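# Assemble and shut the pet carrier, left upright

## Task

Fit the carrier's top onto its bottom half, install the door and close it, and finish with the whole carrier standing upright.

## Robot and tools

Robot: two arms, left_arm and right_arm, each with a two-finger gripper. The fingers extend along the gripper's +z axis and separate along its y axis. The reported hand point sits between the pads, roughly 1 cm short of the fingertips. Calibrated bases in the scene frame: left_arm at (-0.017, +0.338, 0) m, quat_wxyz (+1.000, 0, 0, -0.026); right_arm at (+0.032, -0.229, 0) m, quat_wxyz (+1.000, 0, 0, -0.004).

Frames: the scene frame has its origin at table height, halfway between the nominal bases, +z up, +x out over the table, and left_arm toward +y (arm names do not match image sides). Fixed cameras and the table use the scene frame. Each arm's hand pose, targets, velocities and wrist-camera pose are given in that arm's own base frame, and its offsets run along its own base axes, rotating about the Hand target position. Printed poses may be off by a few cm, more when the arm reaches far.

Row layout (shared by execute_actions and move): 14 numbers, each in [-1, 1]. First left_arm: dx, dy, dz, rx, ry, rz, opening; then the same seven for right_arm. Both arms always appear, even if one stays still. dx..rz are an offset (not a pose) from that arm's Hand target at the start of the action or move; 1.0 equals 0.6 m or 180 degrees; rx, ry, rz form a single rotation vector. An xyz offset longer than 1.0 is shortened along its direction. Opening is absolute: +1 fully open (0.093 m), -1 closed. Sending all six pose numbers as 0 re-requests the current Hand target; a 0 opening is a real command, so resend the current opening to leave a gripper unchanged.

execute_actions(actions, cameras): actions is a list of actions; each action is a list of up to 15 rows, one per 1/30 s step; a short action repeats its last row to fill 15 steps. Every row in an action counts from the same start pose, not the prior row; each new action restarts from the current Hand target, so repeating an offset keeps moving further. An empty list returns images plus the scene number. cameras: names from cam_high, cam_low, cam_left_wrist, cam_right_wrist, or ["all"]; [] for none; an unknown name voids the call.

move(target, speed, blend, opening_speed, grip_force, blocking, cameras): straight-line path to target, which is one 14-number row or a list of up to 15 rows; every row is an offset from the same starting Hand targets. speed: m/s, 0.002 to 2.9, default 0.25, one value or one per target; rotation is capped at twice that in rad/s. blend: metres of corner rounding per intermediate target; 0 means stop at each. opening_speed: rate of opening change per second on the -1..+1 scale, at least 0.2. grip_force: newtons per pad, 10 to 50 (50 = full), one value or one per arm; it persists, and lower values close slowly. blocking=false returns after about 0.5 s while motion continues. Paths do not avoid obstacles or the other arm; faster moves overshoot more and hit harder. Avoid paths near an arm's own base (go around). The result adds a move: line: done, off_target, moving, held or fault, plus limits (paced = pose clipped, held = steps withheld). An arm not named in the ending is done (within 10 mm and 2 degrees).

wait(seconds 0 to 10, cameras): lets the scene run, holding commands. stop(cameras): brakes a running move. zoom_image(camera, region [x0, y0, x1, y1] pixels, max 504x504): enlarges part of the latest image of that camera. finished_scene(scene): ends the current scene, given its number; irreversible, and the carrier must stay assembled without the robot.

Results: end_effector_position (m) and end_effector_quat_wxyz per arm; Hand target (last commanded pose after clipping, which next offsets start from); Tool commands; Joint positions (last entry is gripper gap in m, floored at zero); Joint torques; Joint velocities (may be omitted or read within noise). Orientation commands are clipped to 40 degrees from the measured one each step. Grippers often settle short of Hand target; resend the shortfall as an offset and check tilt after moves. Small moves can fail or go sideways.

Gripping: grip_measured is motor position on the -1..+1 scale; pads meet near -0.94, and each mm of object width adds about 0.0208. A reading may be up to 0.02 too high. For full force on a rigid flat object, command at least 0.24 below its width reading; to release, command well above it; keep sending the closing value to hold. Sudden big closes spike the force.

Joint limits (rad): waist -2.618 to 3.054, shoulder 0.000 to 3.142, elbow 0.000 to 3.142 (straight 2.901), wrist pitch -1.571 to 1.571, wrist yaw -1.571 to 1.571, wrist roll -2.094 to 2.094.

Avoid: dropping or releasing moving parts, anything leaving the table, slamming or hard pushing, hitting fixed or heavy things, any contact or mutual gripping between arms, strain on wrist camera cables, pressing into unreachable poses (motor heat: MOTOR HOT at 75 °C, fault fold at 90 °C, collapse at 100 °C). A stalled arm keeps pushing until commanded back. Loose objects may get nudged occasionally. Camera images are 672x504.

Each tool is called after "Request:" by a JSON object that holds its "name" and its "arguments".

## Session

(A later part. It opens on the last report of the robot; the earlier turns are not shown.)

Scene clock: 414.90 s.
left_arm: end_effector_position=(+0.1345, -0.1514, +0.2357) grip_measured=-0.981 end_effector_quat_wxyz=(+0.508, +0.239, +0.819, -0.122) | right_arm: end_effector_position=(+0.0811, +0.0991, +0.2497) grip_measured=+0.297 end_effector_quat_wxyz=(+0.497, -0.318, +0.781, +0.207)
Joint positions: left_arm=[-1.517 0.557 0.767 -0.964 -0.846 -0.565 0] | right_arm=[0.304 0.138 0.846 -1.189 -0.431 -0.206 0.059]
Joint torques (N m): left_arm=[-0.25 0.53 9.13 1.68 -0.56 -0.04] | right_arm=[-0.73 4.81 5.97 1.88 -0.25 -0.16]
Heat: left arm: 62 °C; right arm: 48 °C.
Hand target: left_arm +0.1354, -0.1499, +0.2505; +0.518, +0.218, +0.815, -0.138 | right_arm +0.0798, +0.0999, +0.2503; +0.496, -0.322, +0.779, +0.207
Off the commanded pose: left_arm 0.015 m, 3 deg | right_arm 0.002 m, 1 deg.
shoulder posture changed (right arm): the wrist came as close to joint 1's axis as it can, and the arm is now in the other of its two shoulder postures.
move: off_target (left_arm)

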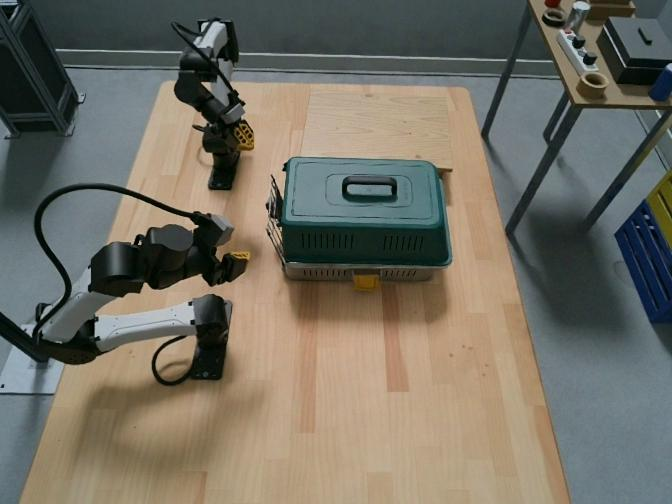

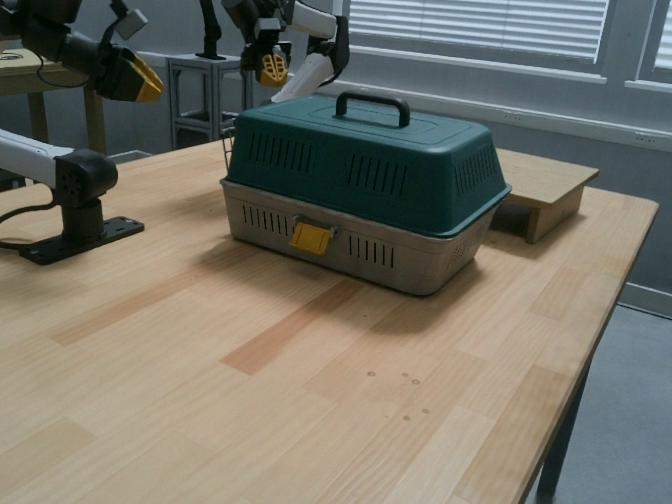

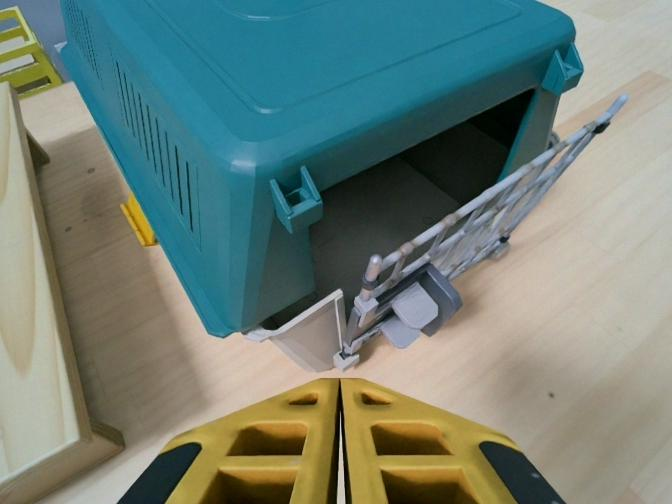

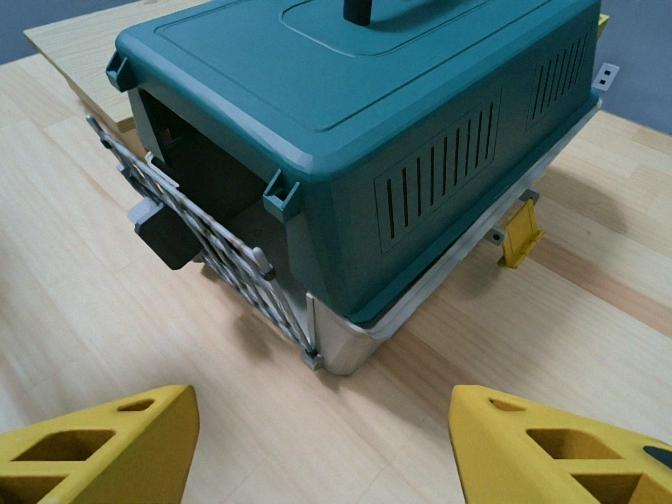

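Beautiful views.

Request:
{"name": "zoom_image", "arguments": {"camera": "cam_right_wrist", "region": [230, 150, 350, 380]}}

Request:
{"name": "zoom_image", "arguments": {"camera": "cam_left_wrist", "region": [250, 150, 470, 380]}}

Request:
{"name": "zoom_image", "arguments": {"camera": "cam_right_wrist", "region": [70, 30, 210, 200]}}

Request:
{"name": "zoom_image", "arguments": {"camera": "cam_left_wrist", "region": [460, 20, 650, 270]}}

Scaled by 2.191 from the camera's 672x504 image, which has a finer 960x720 frame.

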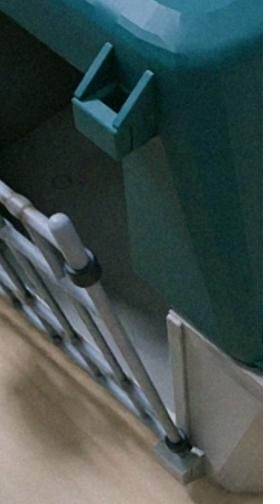

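Scaled by 2.191 from the camera's 672x504 image, which has a finer 960x720 frame.

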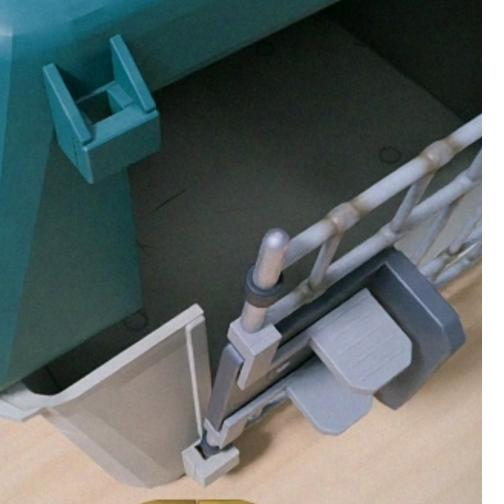

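Scaled by 2.965 from the camera's 672x504 image, which has a finer 960x720 frame.

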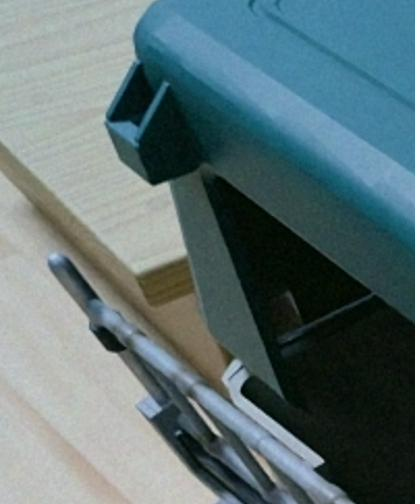

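Scaled by 2.016 from the camera's 672x504 image, which has a finer 960x720 frame.

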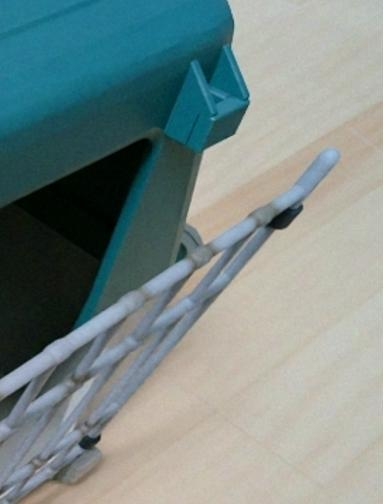

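Request:
{"name": "move", "arguments": {"target": [[0.063,-0.223,-0.1,0,0,0,-1,0,0,0,0,0,0,0.3],[0.131,-0.253,-0.12,0,0,0,-1,0,0,0,0,0,0,0.3]], "blend": [0.02,0], "speed": [0.15,0.06], "cameras": ["cam_left_wrist","cam_right_wrist","cam_high"]}}

Request:
{"name": "zoom_image", "arguments": {"camera": "cam_right_wrist", "region": [230, 130, 370, 380]}}

Request:
{"name": "zoom_image", "arguments": {"camera": "cam_left_wrist", "region": [400, 0, 640, 220]}}

Request:
{"name": "zoom_image", "arguments": {"camera": "cam_right_wrist", "region": [70, 30, 210, 200]}}

Scene clock: 431.47 s.
left_arm: end_effector_position=(+0.2103, -0.2943, +0.1697) grip_measured=-0.981 end_effector_quat_wxyz=(+0.510, +0.222, +0.822, -0.126) | right_arm: end_effector_position=(+0.0810, +0.0992, +0.2497) grip_measured=+0.297 end_effector_quat_wxyz=(+0.497, -0.318, +0.780, +0.207)
Joint positions: left_arm=[-1.23 1.235 0.688 -0.044 -0.633 -0.357 0] | right_arm=[0.304 0.138 0.846 -1.189 -0.431 -0.207 0.059]
Joint torques (N m): left_arm=[0.54 -3.69 8.23 2.27 -0.15 0.31] | right_arm=[-0.46 4.75 5.96 1.88 -0.23 -0.16]
Heat: left arm: 65 °C; right arm: 46 °C.
Hand target: left_arm +0.2140, -0.3018, +0.1785; +0.518, +0.218, +0.815, -0.139 | right_arm +0.0798, +0.0998, +0.2504; +0.497, -0.322, +0.779, +0.208
Off the commanded pose: left_arm 0.012 m, 2 deg | right_arm 0.002 m, 0 deg.
move: off_target (left_arm)
Images, in order (width x height): cam_high 672x504, cam_left_wrist 672x504, cam_right_wrist 672x504.

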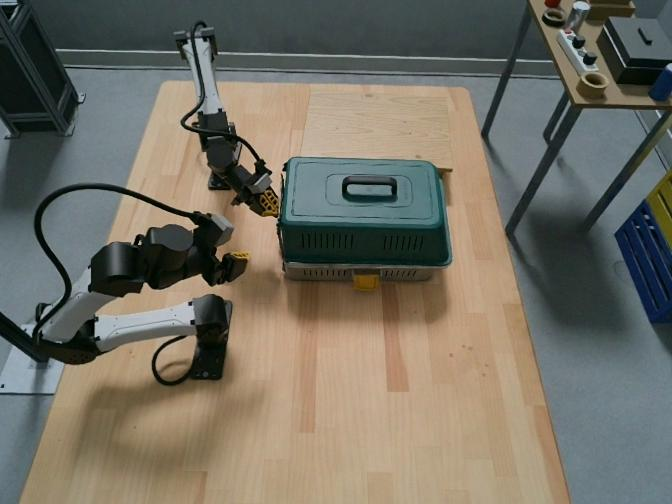

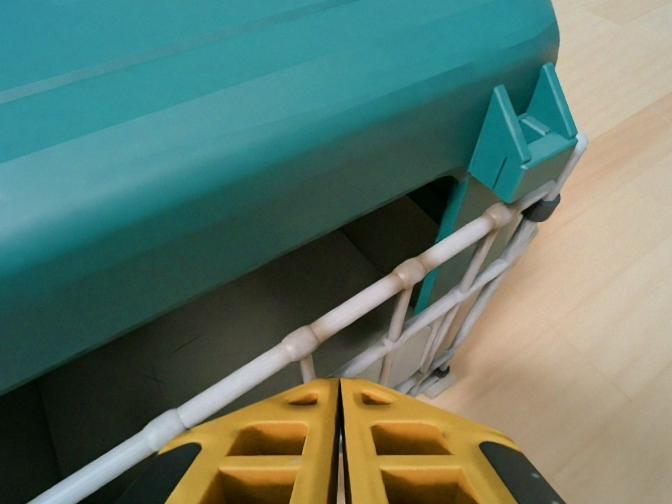

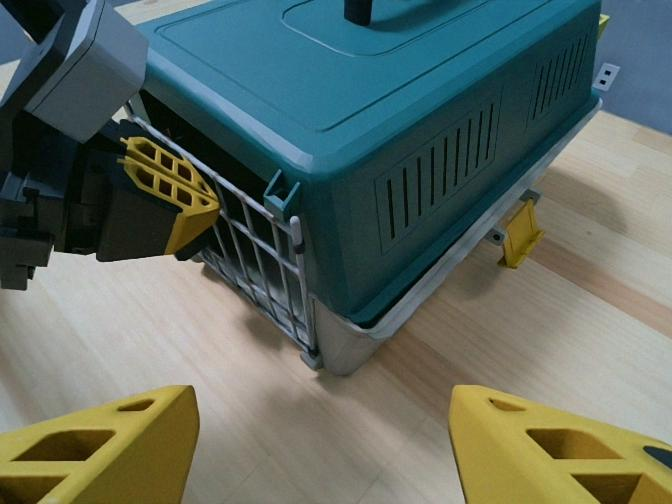

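Scaled by 2.016 from the camera's 672x504 image, which has a finer 960x720 frame.

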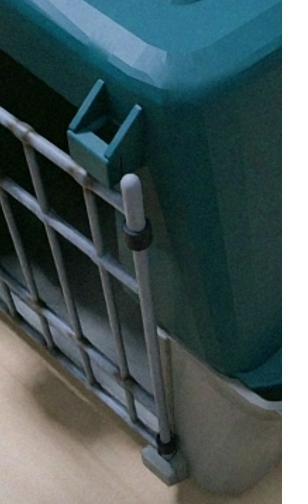

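Scaled by 2.100 from the camera's 672x504 image, which has a finer 960x720 frame.

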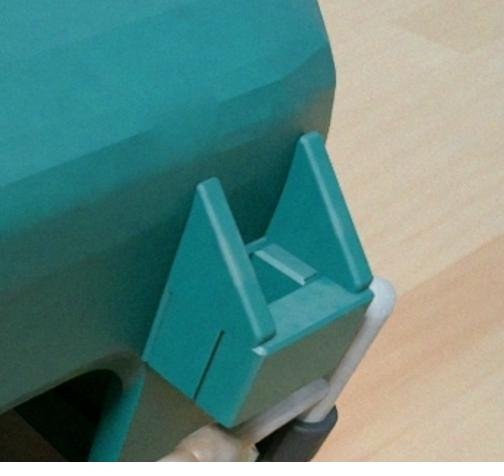

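Scaled by 2.965 from the camera's 672x504 image, which has a finer 960x720 frame.

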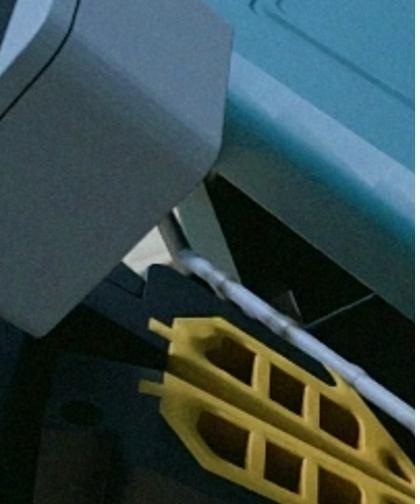

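Request:
{"name": "zoom_image", "arguments": {"camera": "cam_right_wrist", "region": [300, 80, 640, 380]}}

Scaled by 1.482 from the camera's 672x504 image, which has a finer 960x720 frame.

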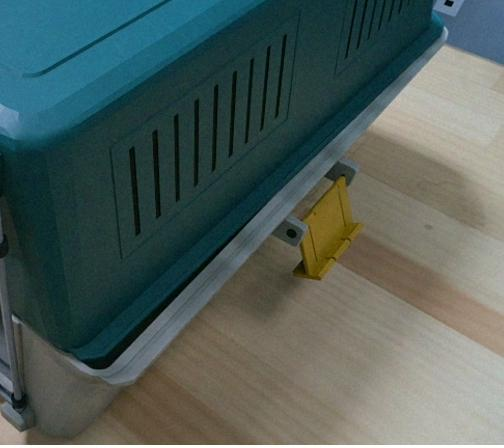

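Request:
{"name": "move", "arguments": {"target": [-0.07,0.03,0.02,0,0,0,-1,0.15,0.17,0.17,0,0,0,0.3], "speed": 0.12, "cameras": ["cam_high"]}}

Scene clock: 445.03 s.
left_arm: end_effector_position=(+0.1720, -0.2855, +0.1808) grip_measured=-0.981 end_effector_quat_wxyz=(+0.509, +0.236, +0.818, -0.127) | right_arm: end_effector_position=(+0.1667, +0.2022, +0.3344) grip_measured=+0.297 end_effector_quat_wxyz=(+0.478, -0.339, +0.786, +0.197)
Joint positions: left_arm=[-1.374 1.134 0.688 -0.204 -0.735 -0.436 0] | right_arm=[0.99 0.821 1.175 -0.847 0.17 0.075 0.059]
Joint torques (N m): left_arm=[-0.5 -5.72 7.31 1.85 -0.45 -0.04] | right_arm=[-0.72 -0.14 10.3 2.15 0.13 0.06]
Heat: left arm: 65 °C; right arm: 46 °C.
Hand target: left_arm +0.1720, -0.2838, +0.1904; +0.518, +0.218, +0.815, -0.138 | right_arm +0.1699, +0.2018, +0.3522; +0.496, -0.322, +0.779, +0.208
Off the commanded pose: left_arm 0.010 m, 3 deg | right_arm 0.018 m, 3 deg.
shoulder posture changed (right arm): the wrist came as close to joint 1's axis as it can, and the arm is now in the other of its two shoulder postures.
move: off_target (left_arm, right_arm)
Images, in order (width x height): cam_high 672x504.

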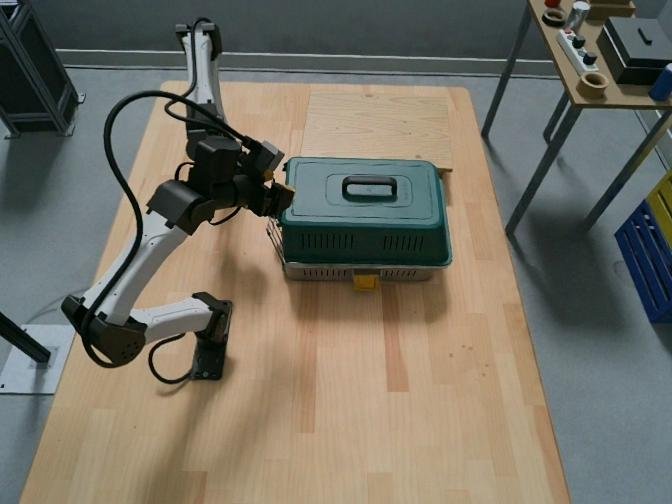

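Request:
{"name": "move", "arguments": {"target": [[0,0,0,0,0,0,-1,0.12,0.08,0.03,-0.02,0.055,-0.122,0.3],[0,0,0,0,0,0,-1,0.306,0.152,-0.05,-0.041,0.11,-0.245,0.3],[0,0,0,0,0,0,-1,0.356,0.15,-0.173,-0.041,0.11,-0.245,0.3]], "blend": [0.02,0.0,0], "speed": [0.2,0.2,0.08], "cameras": ["cam_high","cam_right_wrist","cam_low"]}}

Scene clock: 475.87 s.
left_arm: end_effector_position=(+0.1721, -0.2854, +0.1807) grip_measured=-0.981 end_effector_quat_wxyz=(+0.509, +0.236, +0.818, -0.127) | right_arm: end_effector_position=(+0.3804, +0.2926, +0.2432) grip_measured=+0.297 end_effector_quat_wxyz=(+0.370, -0.002, +0.929, -0.004)
Joint positions: left_arm=[-1.374 1.134 0.688 -0.205 -0.735 -0.436 0] | right_arm=[0.837 1.929 1.959 -1.039 0.541 0.673 0.059]
Joint torques (N m): left_arm=[-0.47 -5.46 7.35 1.81 -0.43 -0.06] | right_arm=[-1.05 -12.66 5.76 1.6 0.22 -0.13]
Heat: left arm: 64 °C; right arm: 50 °C.
Hand target: left_arm +0.1720, -0.2838, +0.1904; +0.518, +0.218, +0.815, -0.138 | right_arm +0.3836, +0.2917, +0.2484; +0.379, +0.001, +0.926, +0.009
Off the commanded pose: left_arm 0.010 m, 3 deg | right_arm 0.006 m, 2 deg.
move: off_target (left_arm)
Images, in order (width x height): cam_high 672x504, cam_low 672x504, cam_right_wrist 672x504.

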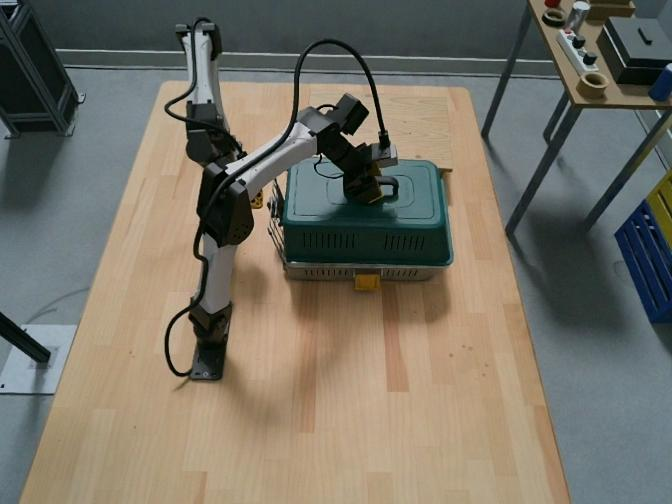

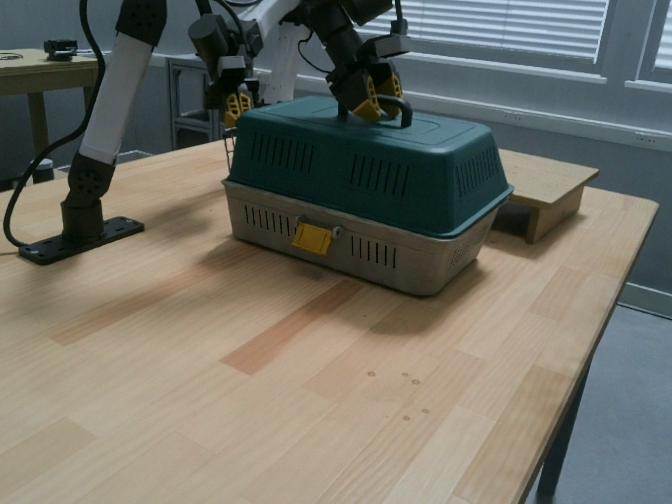

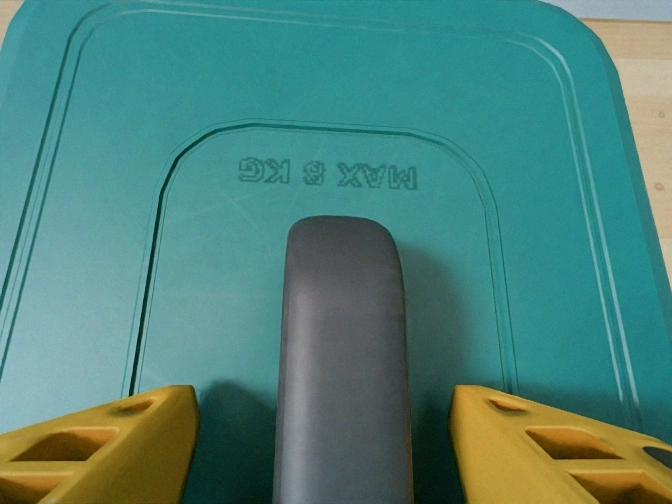

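Request:
{"name": "move", "arguments": {"target": [0,0,0,0,0,0,-1,0.006,-0.008,0.03,0,-0.014,0,0.3], "speed": 0.06}}

Request:
{"name": "move", "arguments": {"target": [0,0,0,0,0,0,-1,0,0,0,0,0,0,-1], "opening_speed": 0.8, "cameras": ["cam_right_wrist"]}}

Scene clock: 480.43 s.
left_arm: end_effector_position=(+0.1721, -0.2854, +0.1807) grip_measured=-0.981 end_effector_quat_wxyz=(+0.509, +0.236, +0.818, -0.127) | right_arm: end_effector_position=(+0.3859, +0.2909, +0.2463) grip_measured=+0.297 end_effector_quat_wxyz=(+0.378, -0.006, +0.926, -0.005)
Joint positions: left_arm=[-1.374 1.134 0.688 -0.205 -0.735 -0.436 0] | right_arm=[0.827 1.928 1.959 -1.019 0.544 0.647 0.059]
Joint torques (N m): left_arm=[-0.39 -5.57 7.27 1.83 -0.51 -0.05] | right_arm=[-0.65 -14.56 7.42 1.52 0.42 -0.14]
Heat: left arm: 64 °C; right arm: 49 °C.
Hand target: left_arm +0.1720, -0.2838, +0.1904; +0.518, +0.218, +0.815, -0.138 | right_arm +0.3872, +0.2868, +0.2664; +0.399, +0.001, +0.917, +0.009
Off the commanded pose: left_arm 0.010 m, 3 deg | right_arm 0.020 m, 3 deg.
move: off_target (left_arm, right_arm)

Scene clock: 482.27 s.
left_arm: end_effector_position=(+0.1721, -0.2854, +0.1807) grip_measured=-0.981 end_effector_quat_wxyz=(+0.509, +0.236, +0.818, -0.127) | right_arm: end_effector_position=(+0.3861, +0.2911, +0.2465) grip_measured=-0.603 end_effector_quat_wxyz=(+0.378, -0.007, +0.926, -0.004)
Joint positions: left_arm=[-1.374 1.134 0.688 -0.205 -0.735 -0.436 0] | right_arm=[0.827 1.928 1.959 -1.018 0.544 0.646 0.016]
Joint torques (N m): left_arm=[-0.4 -5.55 7.2 1.87 -0.5 0] | right_arm=[-0.65 -14.57 7.38 1.5 0.42 -0.14]
Heat: left arm: 64 °C; right arm: 49 °C.
Hand target: left_arm +0.1720, -0.2838, +0.1904; +0.518, +0.218, +0.815, -0.138 | right_arm +0.3872, +0.2868, +0.2664; +0.399, +0.001, +0.917, +0.009
Off the commanded pose: left_arm 0.010 m, 3 deg | right_arm 0.020 m, 3 deg.
move: off_target (left_arm, right_arm)
Images, in order (width x height): cam_right_wrist 672x504.

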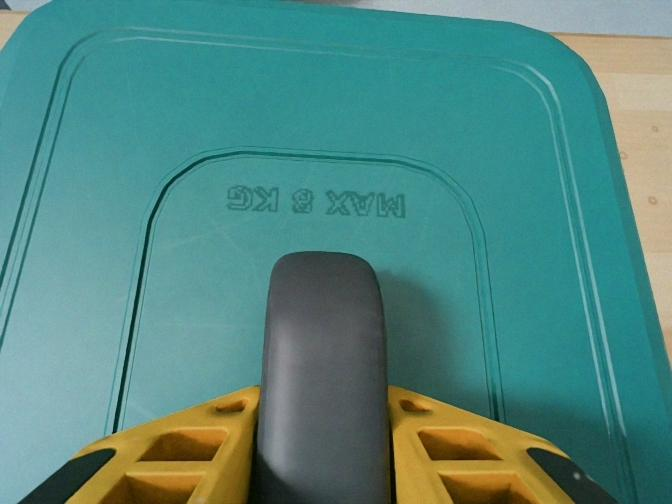

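Request:
{"name": "move", "arguments": {"target": [0,0,0,0,0,0,-1,0.01,-0.015,0.10,0.0,-0.025,0.006,-1], "speed": 0.08, "cameras": ["cam_right_wrist","cam_high","cam_low","cam_left_wrist"]}}

Scene clock: 486.73 s.
left_arm: end_effector_position=(+0.1721, -0.2854, +0.1807) grip_measured=-0.981 end_effector_quat_wxyz=(+0.509, +0.236, +0.818, -0.127) | right_arm: end_effector_position=(+0.3849, +0.2796, +0.2871) grip_measured=-0.612 end_effector_quat_wxyz=(+0.388, -0.029, +0.921, -0.011)
Joint positions: left_arm=[-1.374 1.134 0.688 -0.205 -0.735 -0.436 0] | right_arm=[0.813 1.928 2.114 -1.142 0.546 0.574 0.016]
Joint torques (N m): left_arm=[-0.47 -5.61 7.46 1.82 -0.44 -0.02] | right_arm=[-0.68 -13.55 12.01 1.72 0.63 -0.13]
Heat: left arm: 64 °C; right arm: 48 °C.
Hand target: left_arm +0.1720, -0.2838, +0.1904; +0.518, +0.218, +0.815, -0.138 | right_arm +0.3932, +0.2779, +0.3264; +0.434, -0.008, +0.901, +0.013
Off the commanded pose: left_arm 0.010 m, 3 deg | right_arm 0.040 m, 7 deg.
move: off_target (left_arm, right_arm)

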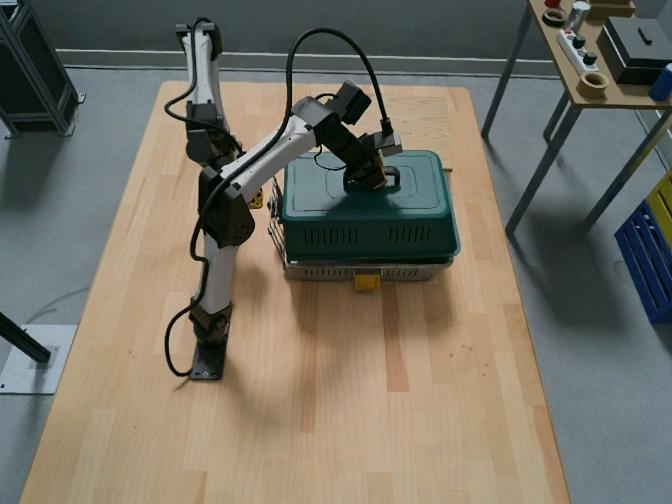

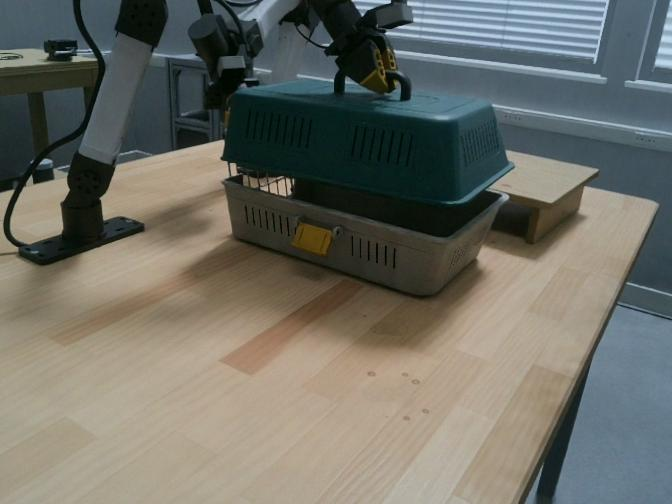

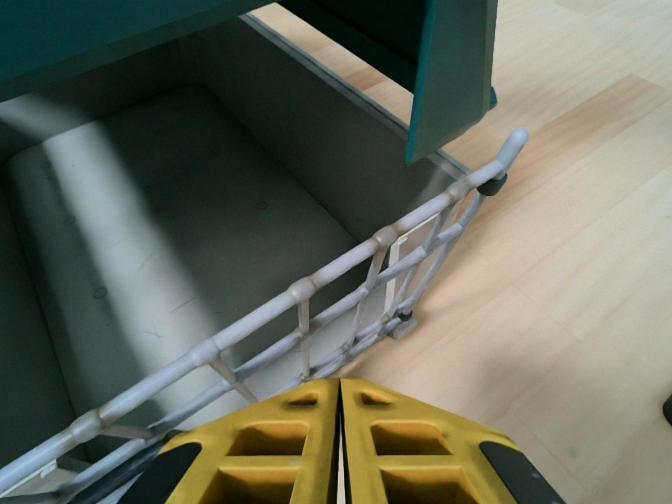

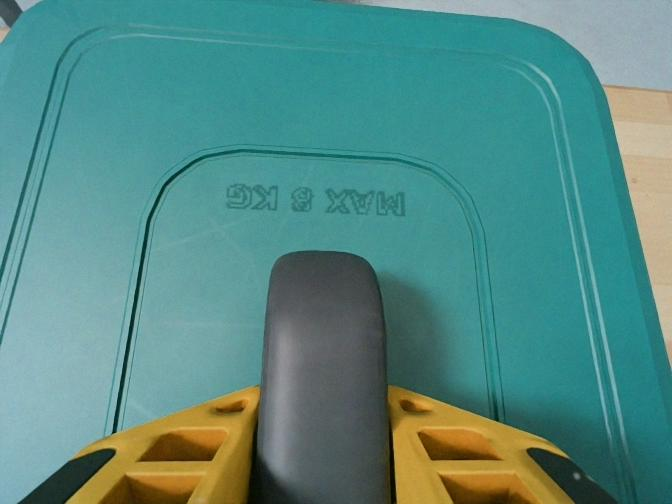

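Request:
{"name": "move", "arguments": {"target": [0.083,-0.03,-0.02,0,0,0,-1,-0.003,0.003,0.012,0.008,0.006,-0.003,-1], "speed": 0.06, "cameras": ["cam_right_wrist","cam_high","cam_low","cam_left_wrist"]}}

Request:
{"name": "zoom_image", "arguments": {"camera": "cam_left_wrist", "region": [400, 0, 640, 220]}}

Request:
{"name": "zoom_image", "arguments": {"camera": "cam_high", "region": [250, 130, 480, 300]}}

Scene clock: 493.20 s.
left_arm: end_effector_position=(+0.2176, -0.2934, +0.1679) grip_measured=-0.981 end_effector_quat_wxyz=(+0.508, +0.222, +0.823, -0.125) | right_arm: end_effector_position=(+0.3824, +0.2780, +0.3040) grip_measured=-0.612 end_effector_quat_wxyz=(+0.389, -0.024, +0.921, -0.006)
Joint positions: left_arm=[-1.199 1.246 0.688 -0.026 -0.608 -0.337 0] | right_arm=[0.813 1.948 2.216 -1.218 0.541 0.583 0.016]
Joint torques (N m): left_arm=[0.66 -3.7 8.66 2.29 -0.2 0.27] | right_arm=[-0.7 -11.58 11.9 1.75 0.5 0.08]
Heat: left arm: 64 °C; right arm: 49 °C.
Hand target: left_arm +0.2218, -0.3018, +0.1785; +0.518, +0.218, +0.815, -0.139 | right_arm +0.3914, +0.2797, +0.3335; +0.426, +0.002, +0.904, +0.022
Off the commanded pose: left_arm 0.014 m, 2 deg | right_arm 0.031 m, 6 deg.
move: off_target (left_arm, right_arm)

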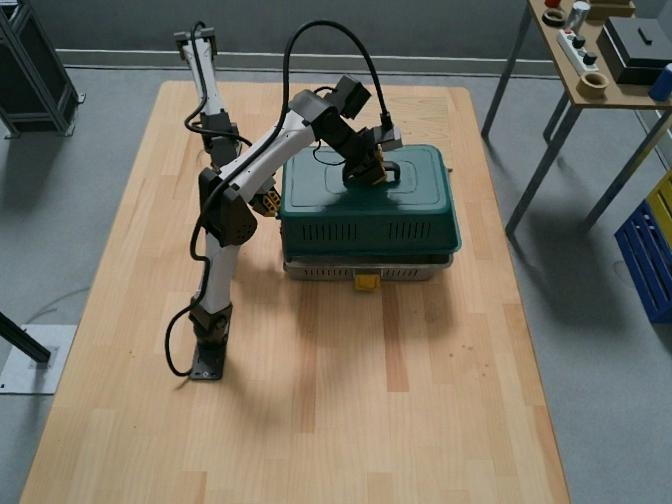

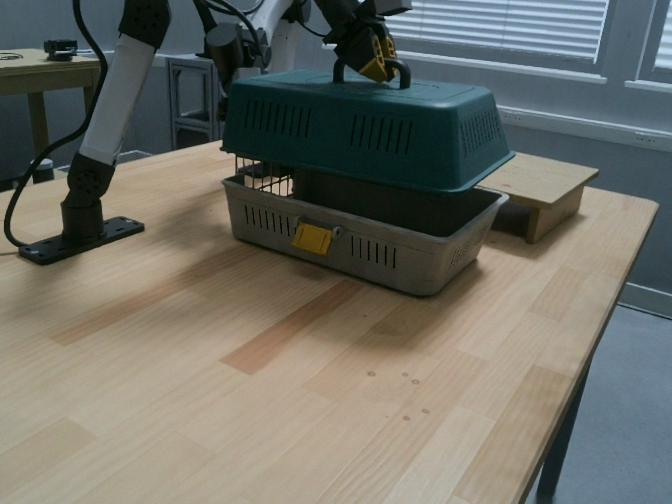

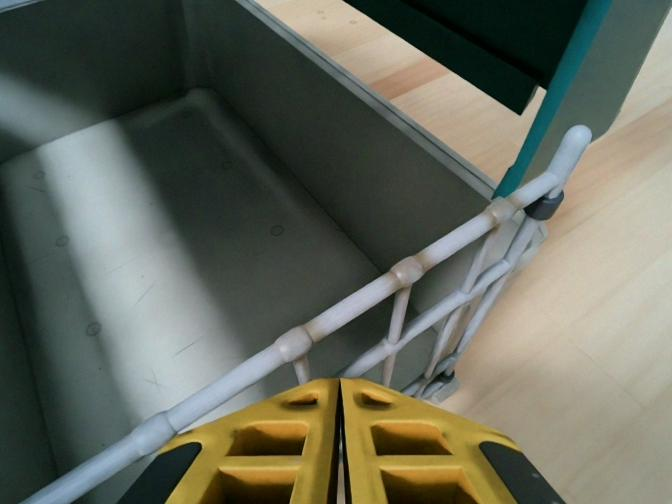

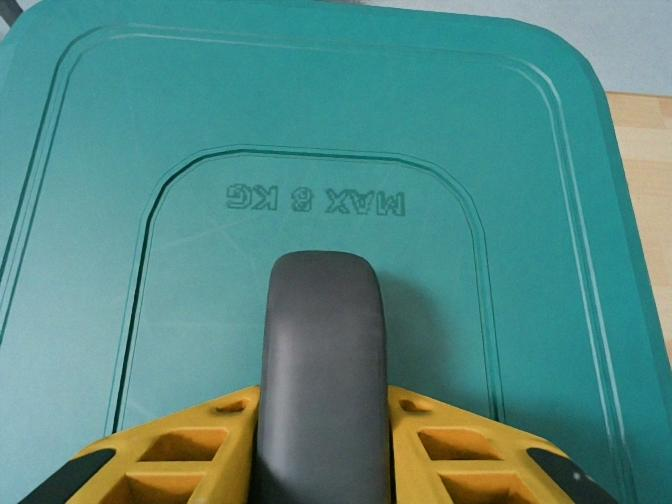

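Scaled by 2.100 from the camera's 672x504 image, which has a finer 960x720 frame.

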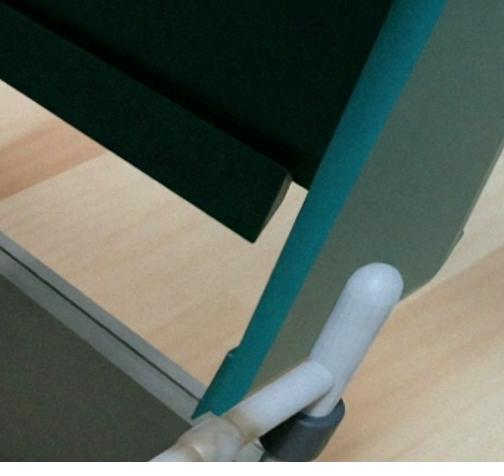

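Scaled by 2.191 from the camera's 672x504 image, which has a finer 960x720 frame.

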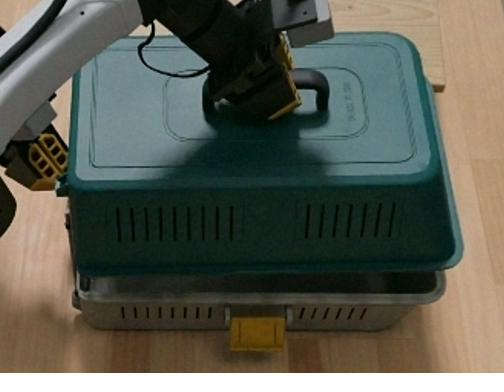

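Request:
{"name": "move", "arguments": {"target": [0,0,0,0,0,0,-1,-0.004,0.001,-0.028,0.0,0.002,-0.002,-1], "speed": 0.06, "cameras": ["cam_high","cam_low","cam_left_wrist"]}}

Request:
{"name": "zoom_image", "arguments": {"camera": "cam_left_wrist", "region": [400, 0, 640, 220]}}

Request:
{"name": "zoom_image", "arguments": {"camera": "cam_high", "region": [250, 130, 480, 300]}}

Scene clock: 498.10 s.
left_arm: end_effector_position=(+0.2176, -0.2935, +0.1680) grip_measured=-0.981 end_effector_quat_wxyz=(+0.508, +0.222, +0.823, -0.125) | right_arm: end_effector_position=(+0.3845, +0.2803, +0.2849) grip_measured=-0.612 end_effector_quat_wxyz=(+0.380, -0.020, +0.925, -0.011)
Joint positions: left_arm=[-1.199 1.246 0.688 -0.025 -0.607 -0.337 0] | right_arm=[0.813 1.948 2.146 -1.175 0.541 0.6 0.016]
Joint torques (N m): left_arm=[0.46 -3.66 8.7 2.28 -0.11 0.29] | right_arm=[-0.21 -15.38 7.36 1.93 0.54 0.07]
Heat: left arm: 64 °C; right arm: 49 °C.
Hand target: left_arm +0.2218, -0.3017, +0.1785; +0.518, +0.218, +0.815, -0.139 | right_arm +0.3890, +0.2804, +0.3167; +0.423, +0.005, +0.906, +0.021
Off the commanded pose: left_arm 0.014 m, 2 deg | right_arm 0.032 m, 7 deg.
move: off_target (left_arm, right_arm)
Images, in order (width x height): cam_high 672x504, cam_low 672x504, cam_left_wrist 672x504.

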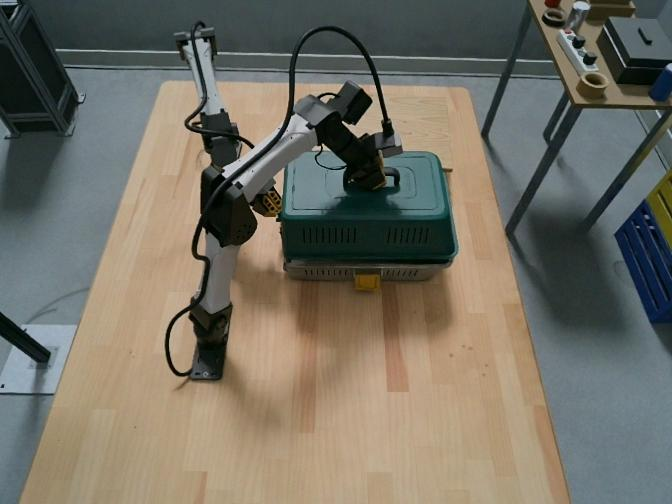

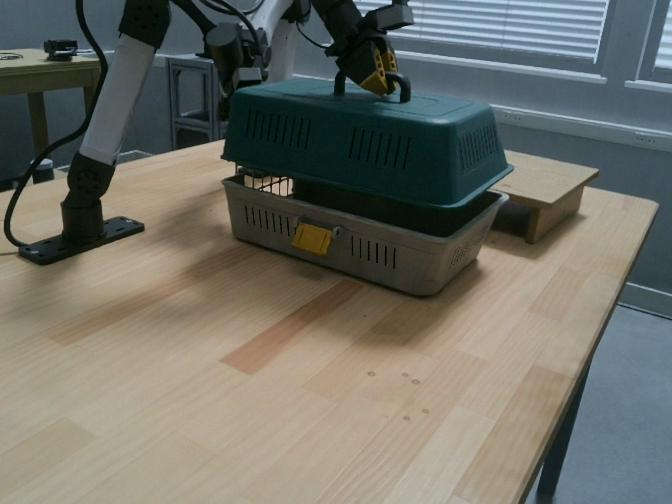

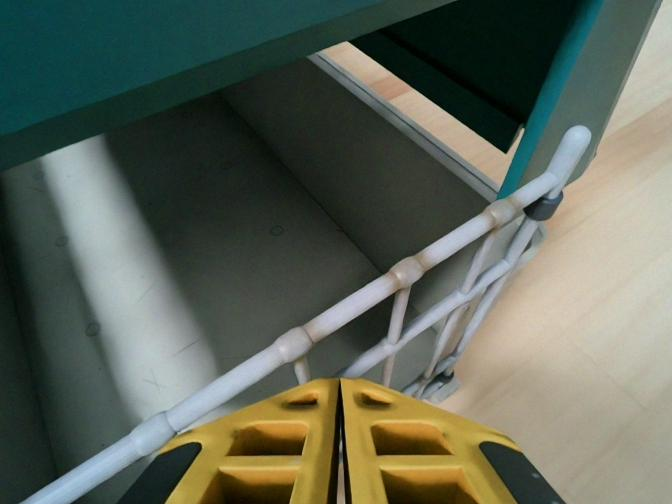

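Scaled by 2.100 from the camera's 672x504 image, which has a finer 960x720 frame.

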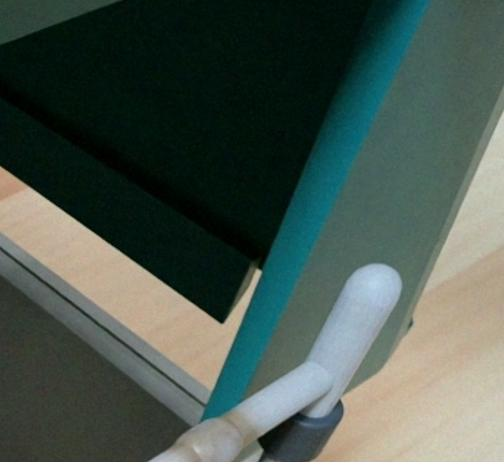

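Scaled by 2.191 from the camera's 672x504 image, which has a finer 960x720 frame.

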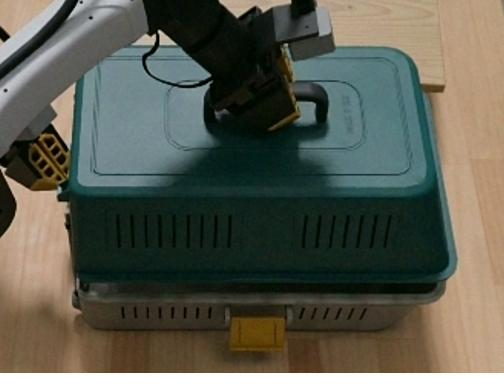

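Request:
{"name": "move", "arguments": {"target": [0,0,0,0,0,0,-1,-0.006,0.001,-0.018,0.006,0.004,-0.001,-1], "speed": 0.06, "cameras": ["cam_high","cam_low","cam_left_wrist"]}}

Request:
{"name": "zoom_image", "arguments": {"camera": "cam_left_wrist", "region": [400, 0, 640, 220]}}

Request:
{"name": "zoom_image", "arguments": {"camera": "cam_high", "region": [250, 130, 480, 300]}}

Scene clock: 501.93 s.
left_arm: end_effector_position=(+0.2176, -0.2936, +0.1680) grip_measured=-0.981 end_effector_quat_wxyz=(+0.508, +0.222, +0.823, -0.125) | right_arm: end_effector_position=(+0.3829, +0.2804, +0.2692) grip_measured=-0.612 end_effector_quat_wxyz=(+0.373, -0.014, +0.928, -0.010)
Joint positions: left_arm=[-1.199 1.246 0.688 -0.025 -0.607 -0.337 0] | right_arm=[0.813 1.929 2.063 -1.128 0.533 0.621 0.016]
Joint torques (N m): left_arm=[0.47 -3.73 8.64 2.25 -0.12 0.29] | right_arm=[-0.03 -16.64 7.47 1.89 0.48 0.08]
Heat: left arm: 65 °C; right arm: 49 °C.
Hand target: left_arm +0.2218, -0.3017, +0.1785; +0.518, +0.218, +0.815, -0.138 | right_arm +0.3854, +0.2809, +0.3060; +0.418, +0.010, +0.908, +0.029
Off the commanded pose: left_arm 0.014 m, 2 deg | right_arm 0.037 m, 8 deg.
move: off_target (left_arm, right_arm)
Images, in order (width x height): cam_high 672x504, cam_low 672x504, cam_left_wrist 672x504.

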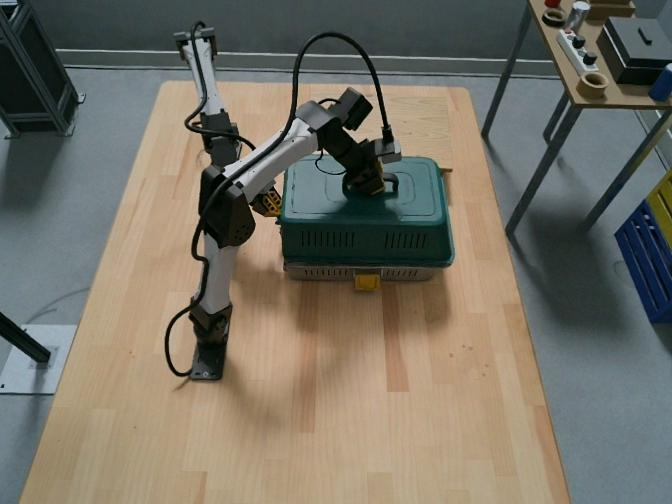

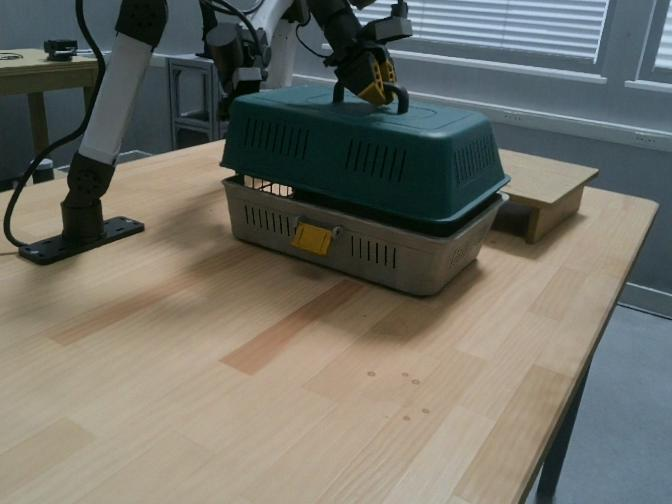

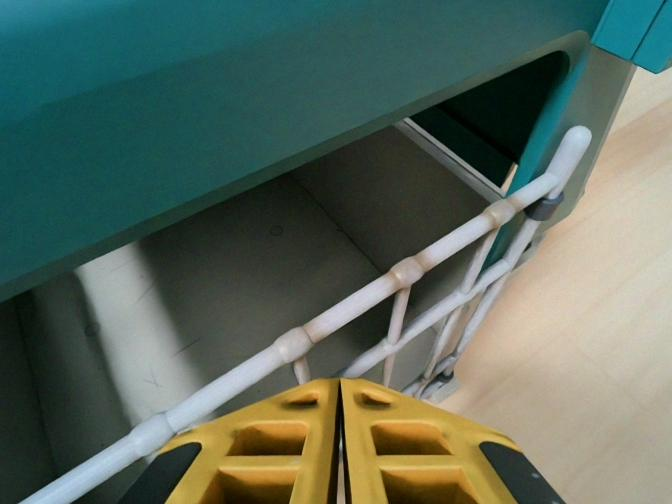

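Scaled by 2.100 from the camera's 672x504 image, which has a finer 960x720 frame.

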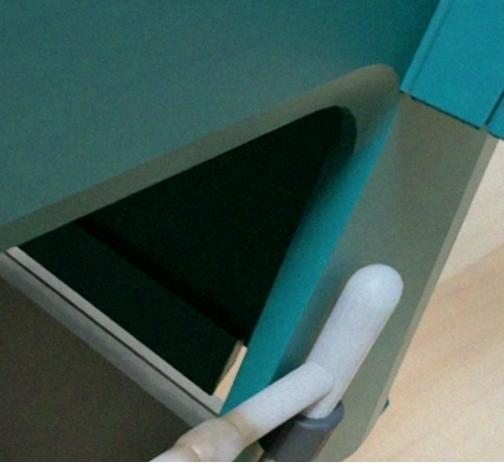

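Scaled by 2.191 from the camera's 672x504 image, which has a finer 960x720 frame.

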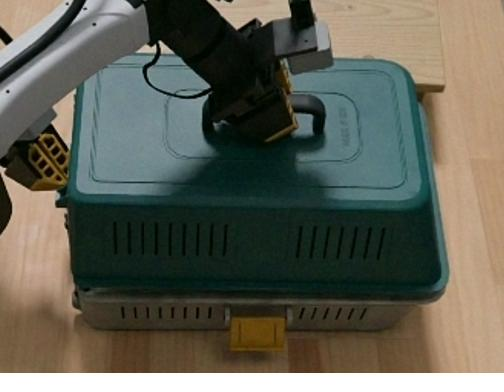

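Request:
{"name": "move", "arguments": {"target": [0,0,0,0,0,0,-1,-0.002,0.006,-0.014,0.006,-0.01,-0.001,-1], "speed": 0.06, "cameras": ["cam_high","cam_low","cam_left_wrist"]}}

Request:
{"name": "zoom_image", "arguments": {"camera": "cam_left_wrist", "region": [400, 0, 640, 220]}}

Request:
{"name": "zoom_image", "arguments": {"camera": "cam_high", "region": [250, 130, 480, 300]}}

Scene clock: 521.83 s.
left_arm: end_effector_position=(+0.2175, -0.2937, +0.1679) grip_measured=-0.981 end_effector_quat_wxyz=(+0.508, +0.222, +0.823, -0.125) | right_arm: end_effector_position=(+0.3808, +0.2838, +0.2586) grip_measured=-0.612 end_effector_quat_wxyz=(+0.382, -0.011, +0.924, +0.001)
Joint positions: left_arm=[-1.199 1.246 0.688 -0.025 -0.606 -0.337 0] | right_arm=[0.822 1.887 1.946 -1.027 0.535 0.628 0.016]
Joint torques (N m): left_arm=[0.64 -3.71 8.77 2.24 -0.11 0.29] | right_arm=[0.31 -16.44 7.75 1.95 0.64 0.09]
Heat: left arm: 66 °C; right arm: 50 °C.
Hand target: left_arm +0.2218, -0.3017, +0.1785; +0.518, +0.218, +0.815, -0.139 | right_arm +0.3842, +0.2845, +0.2976; +0.432, +0.015, +0.901, +0.037
Off the commanded pose: left_arm 0.014 m, 2 deg | right_arm 0.039 m, 8 deg.
move: off_target (left_arm, right_arm)
Images, in order (width x height): cam_high 672x504, cam_low 672x504, cam_left_wrist 672x504.

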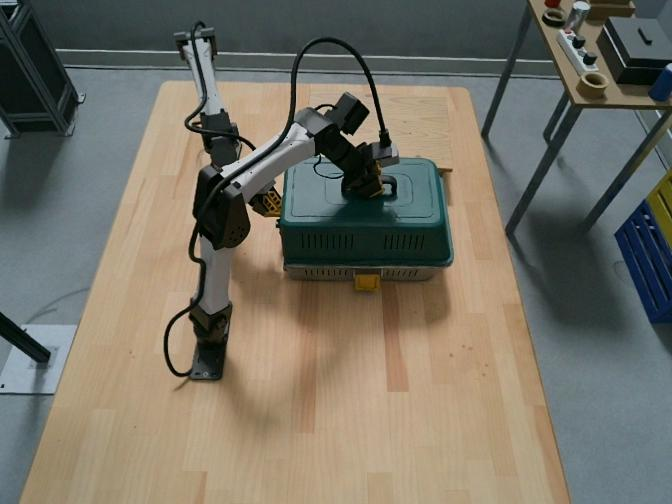

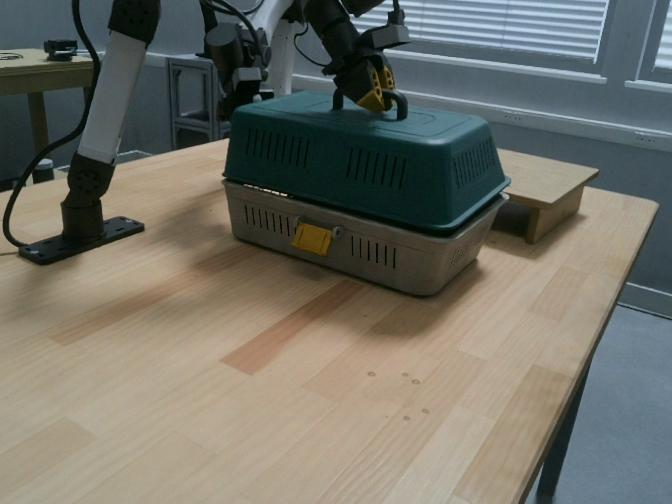

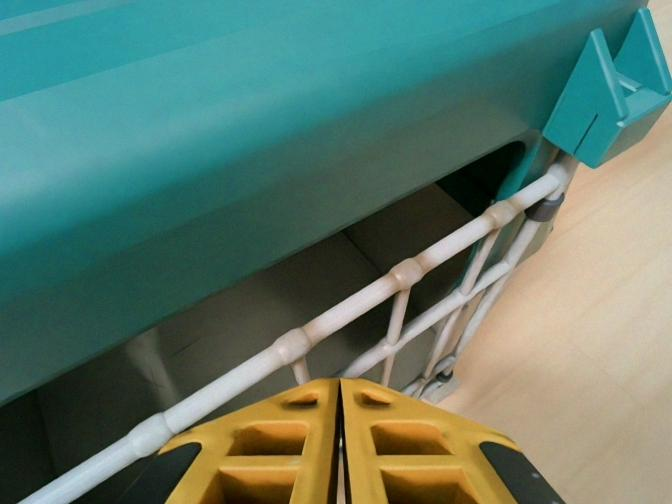

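Scaled by 2.100 from the camera's 672x504 image, which has a finer 960x720 frame.

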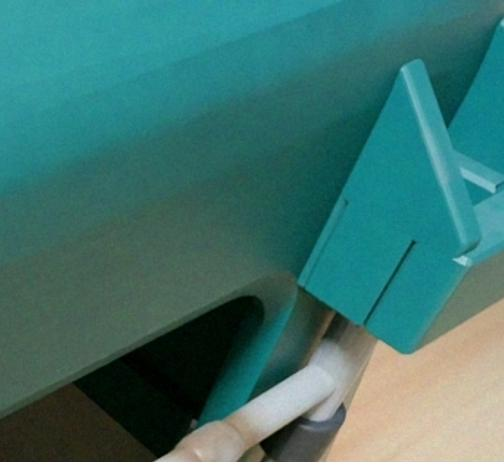

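Scaled by 2.191 from the camera's 672x504 image, which has a finer 960x720 frame.

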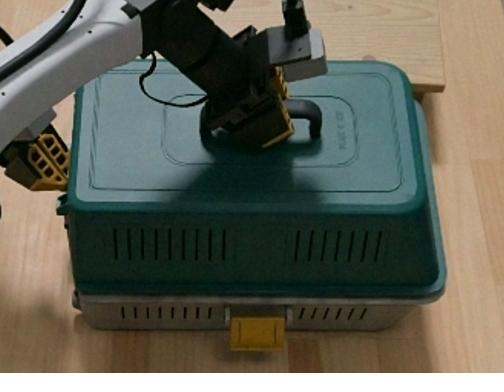

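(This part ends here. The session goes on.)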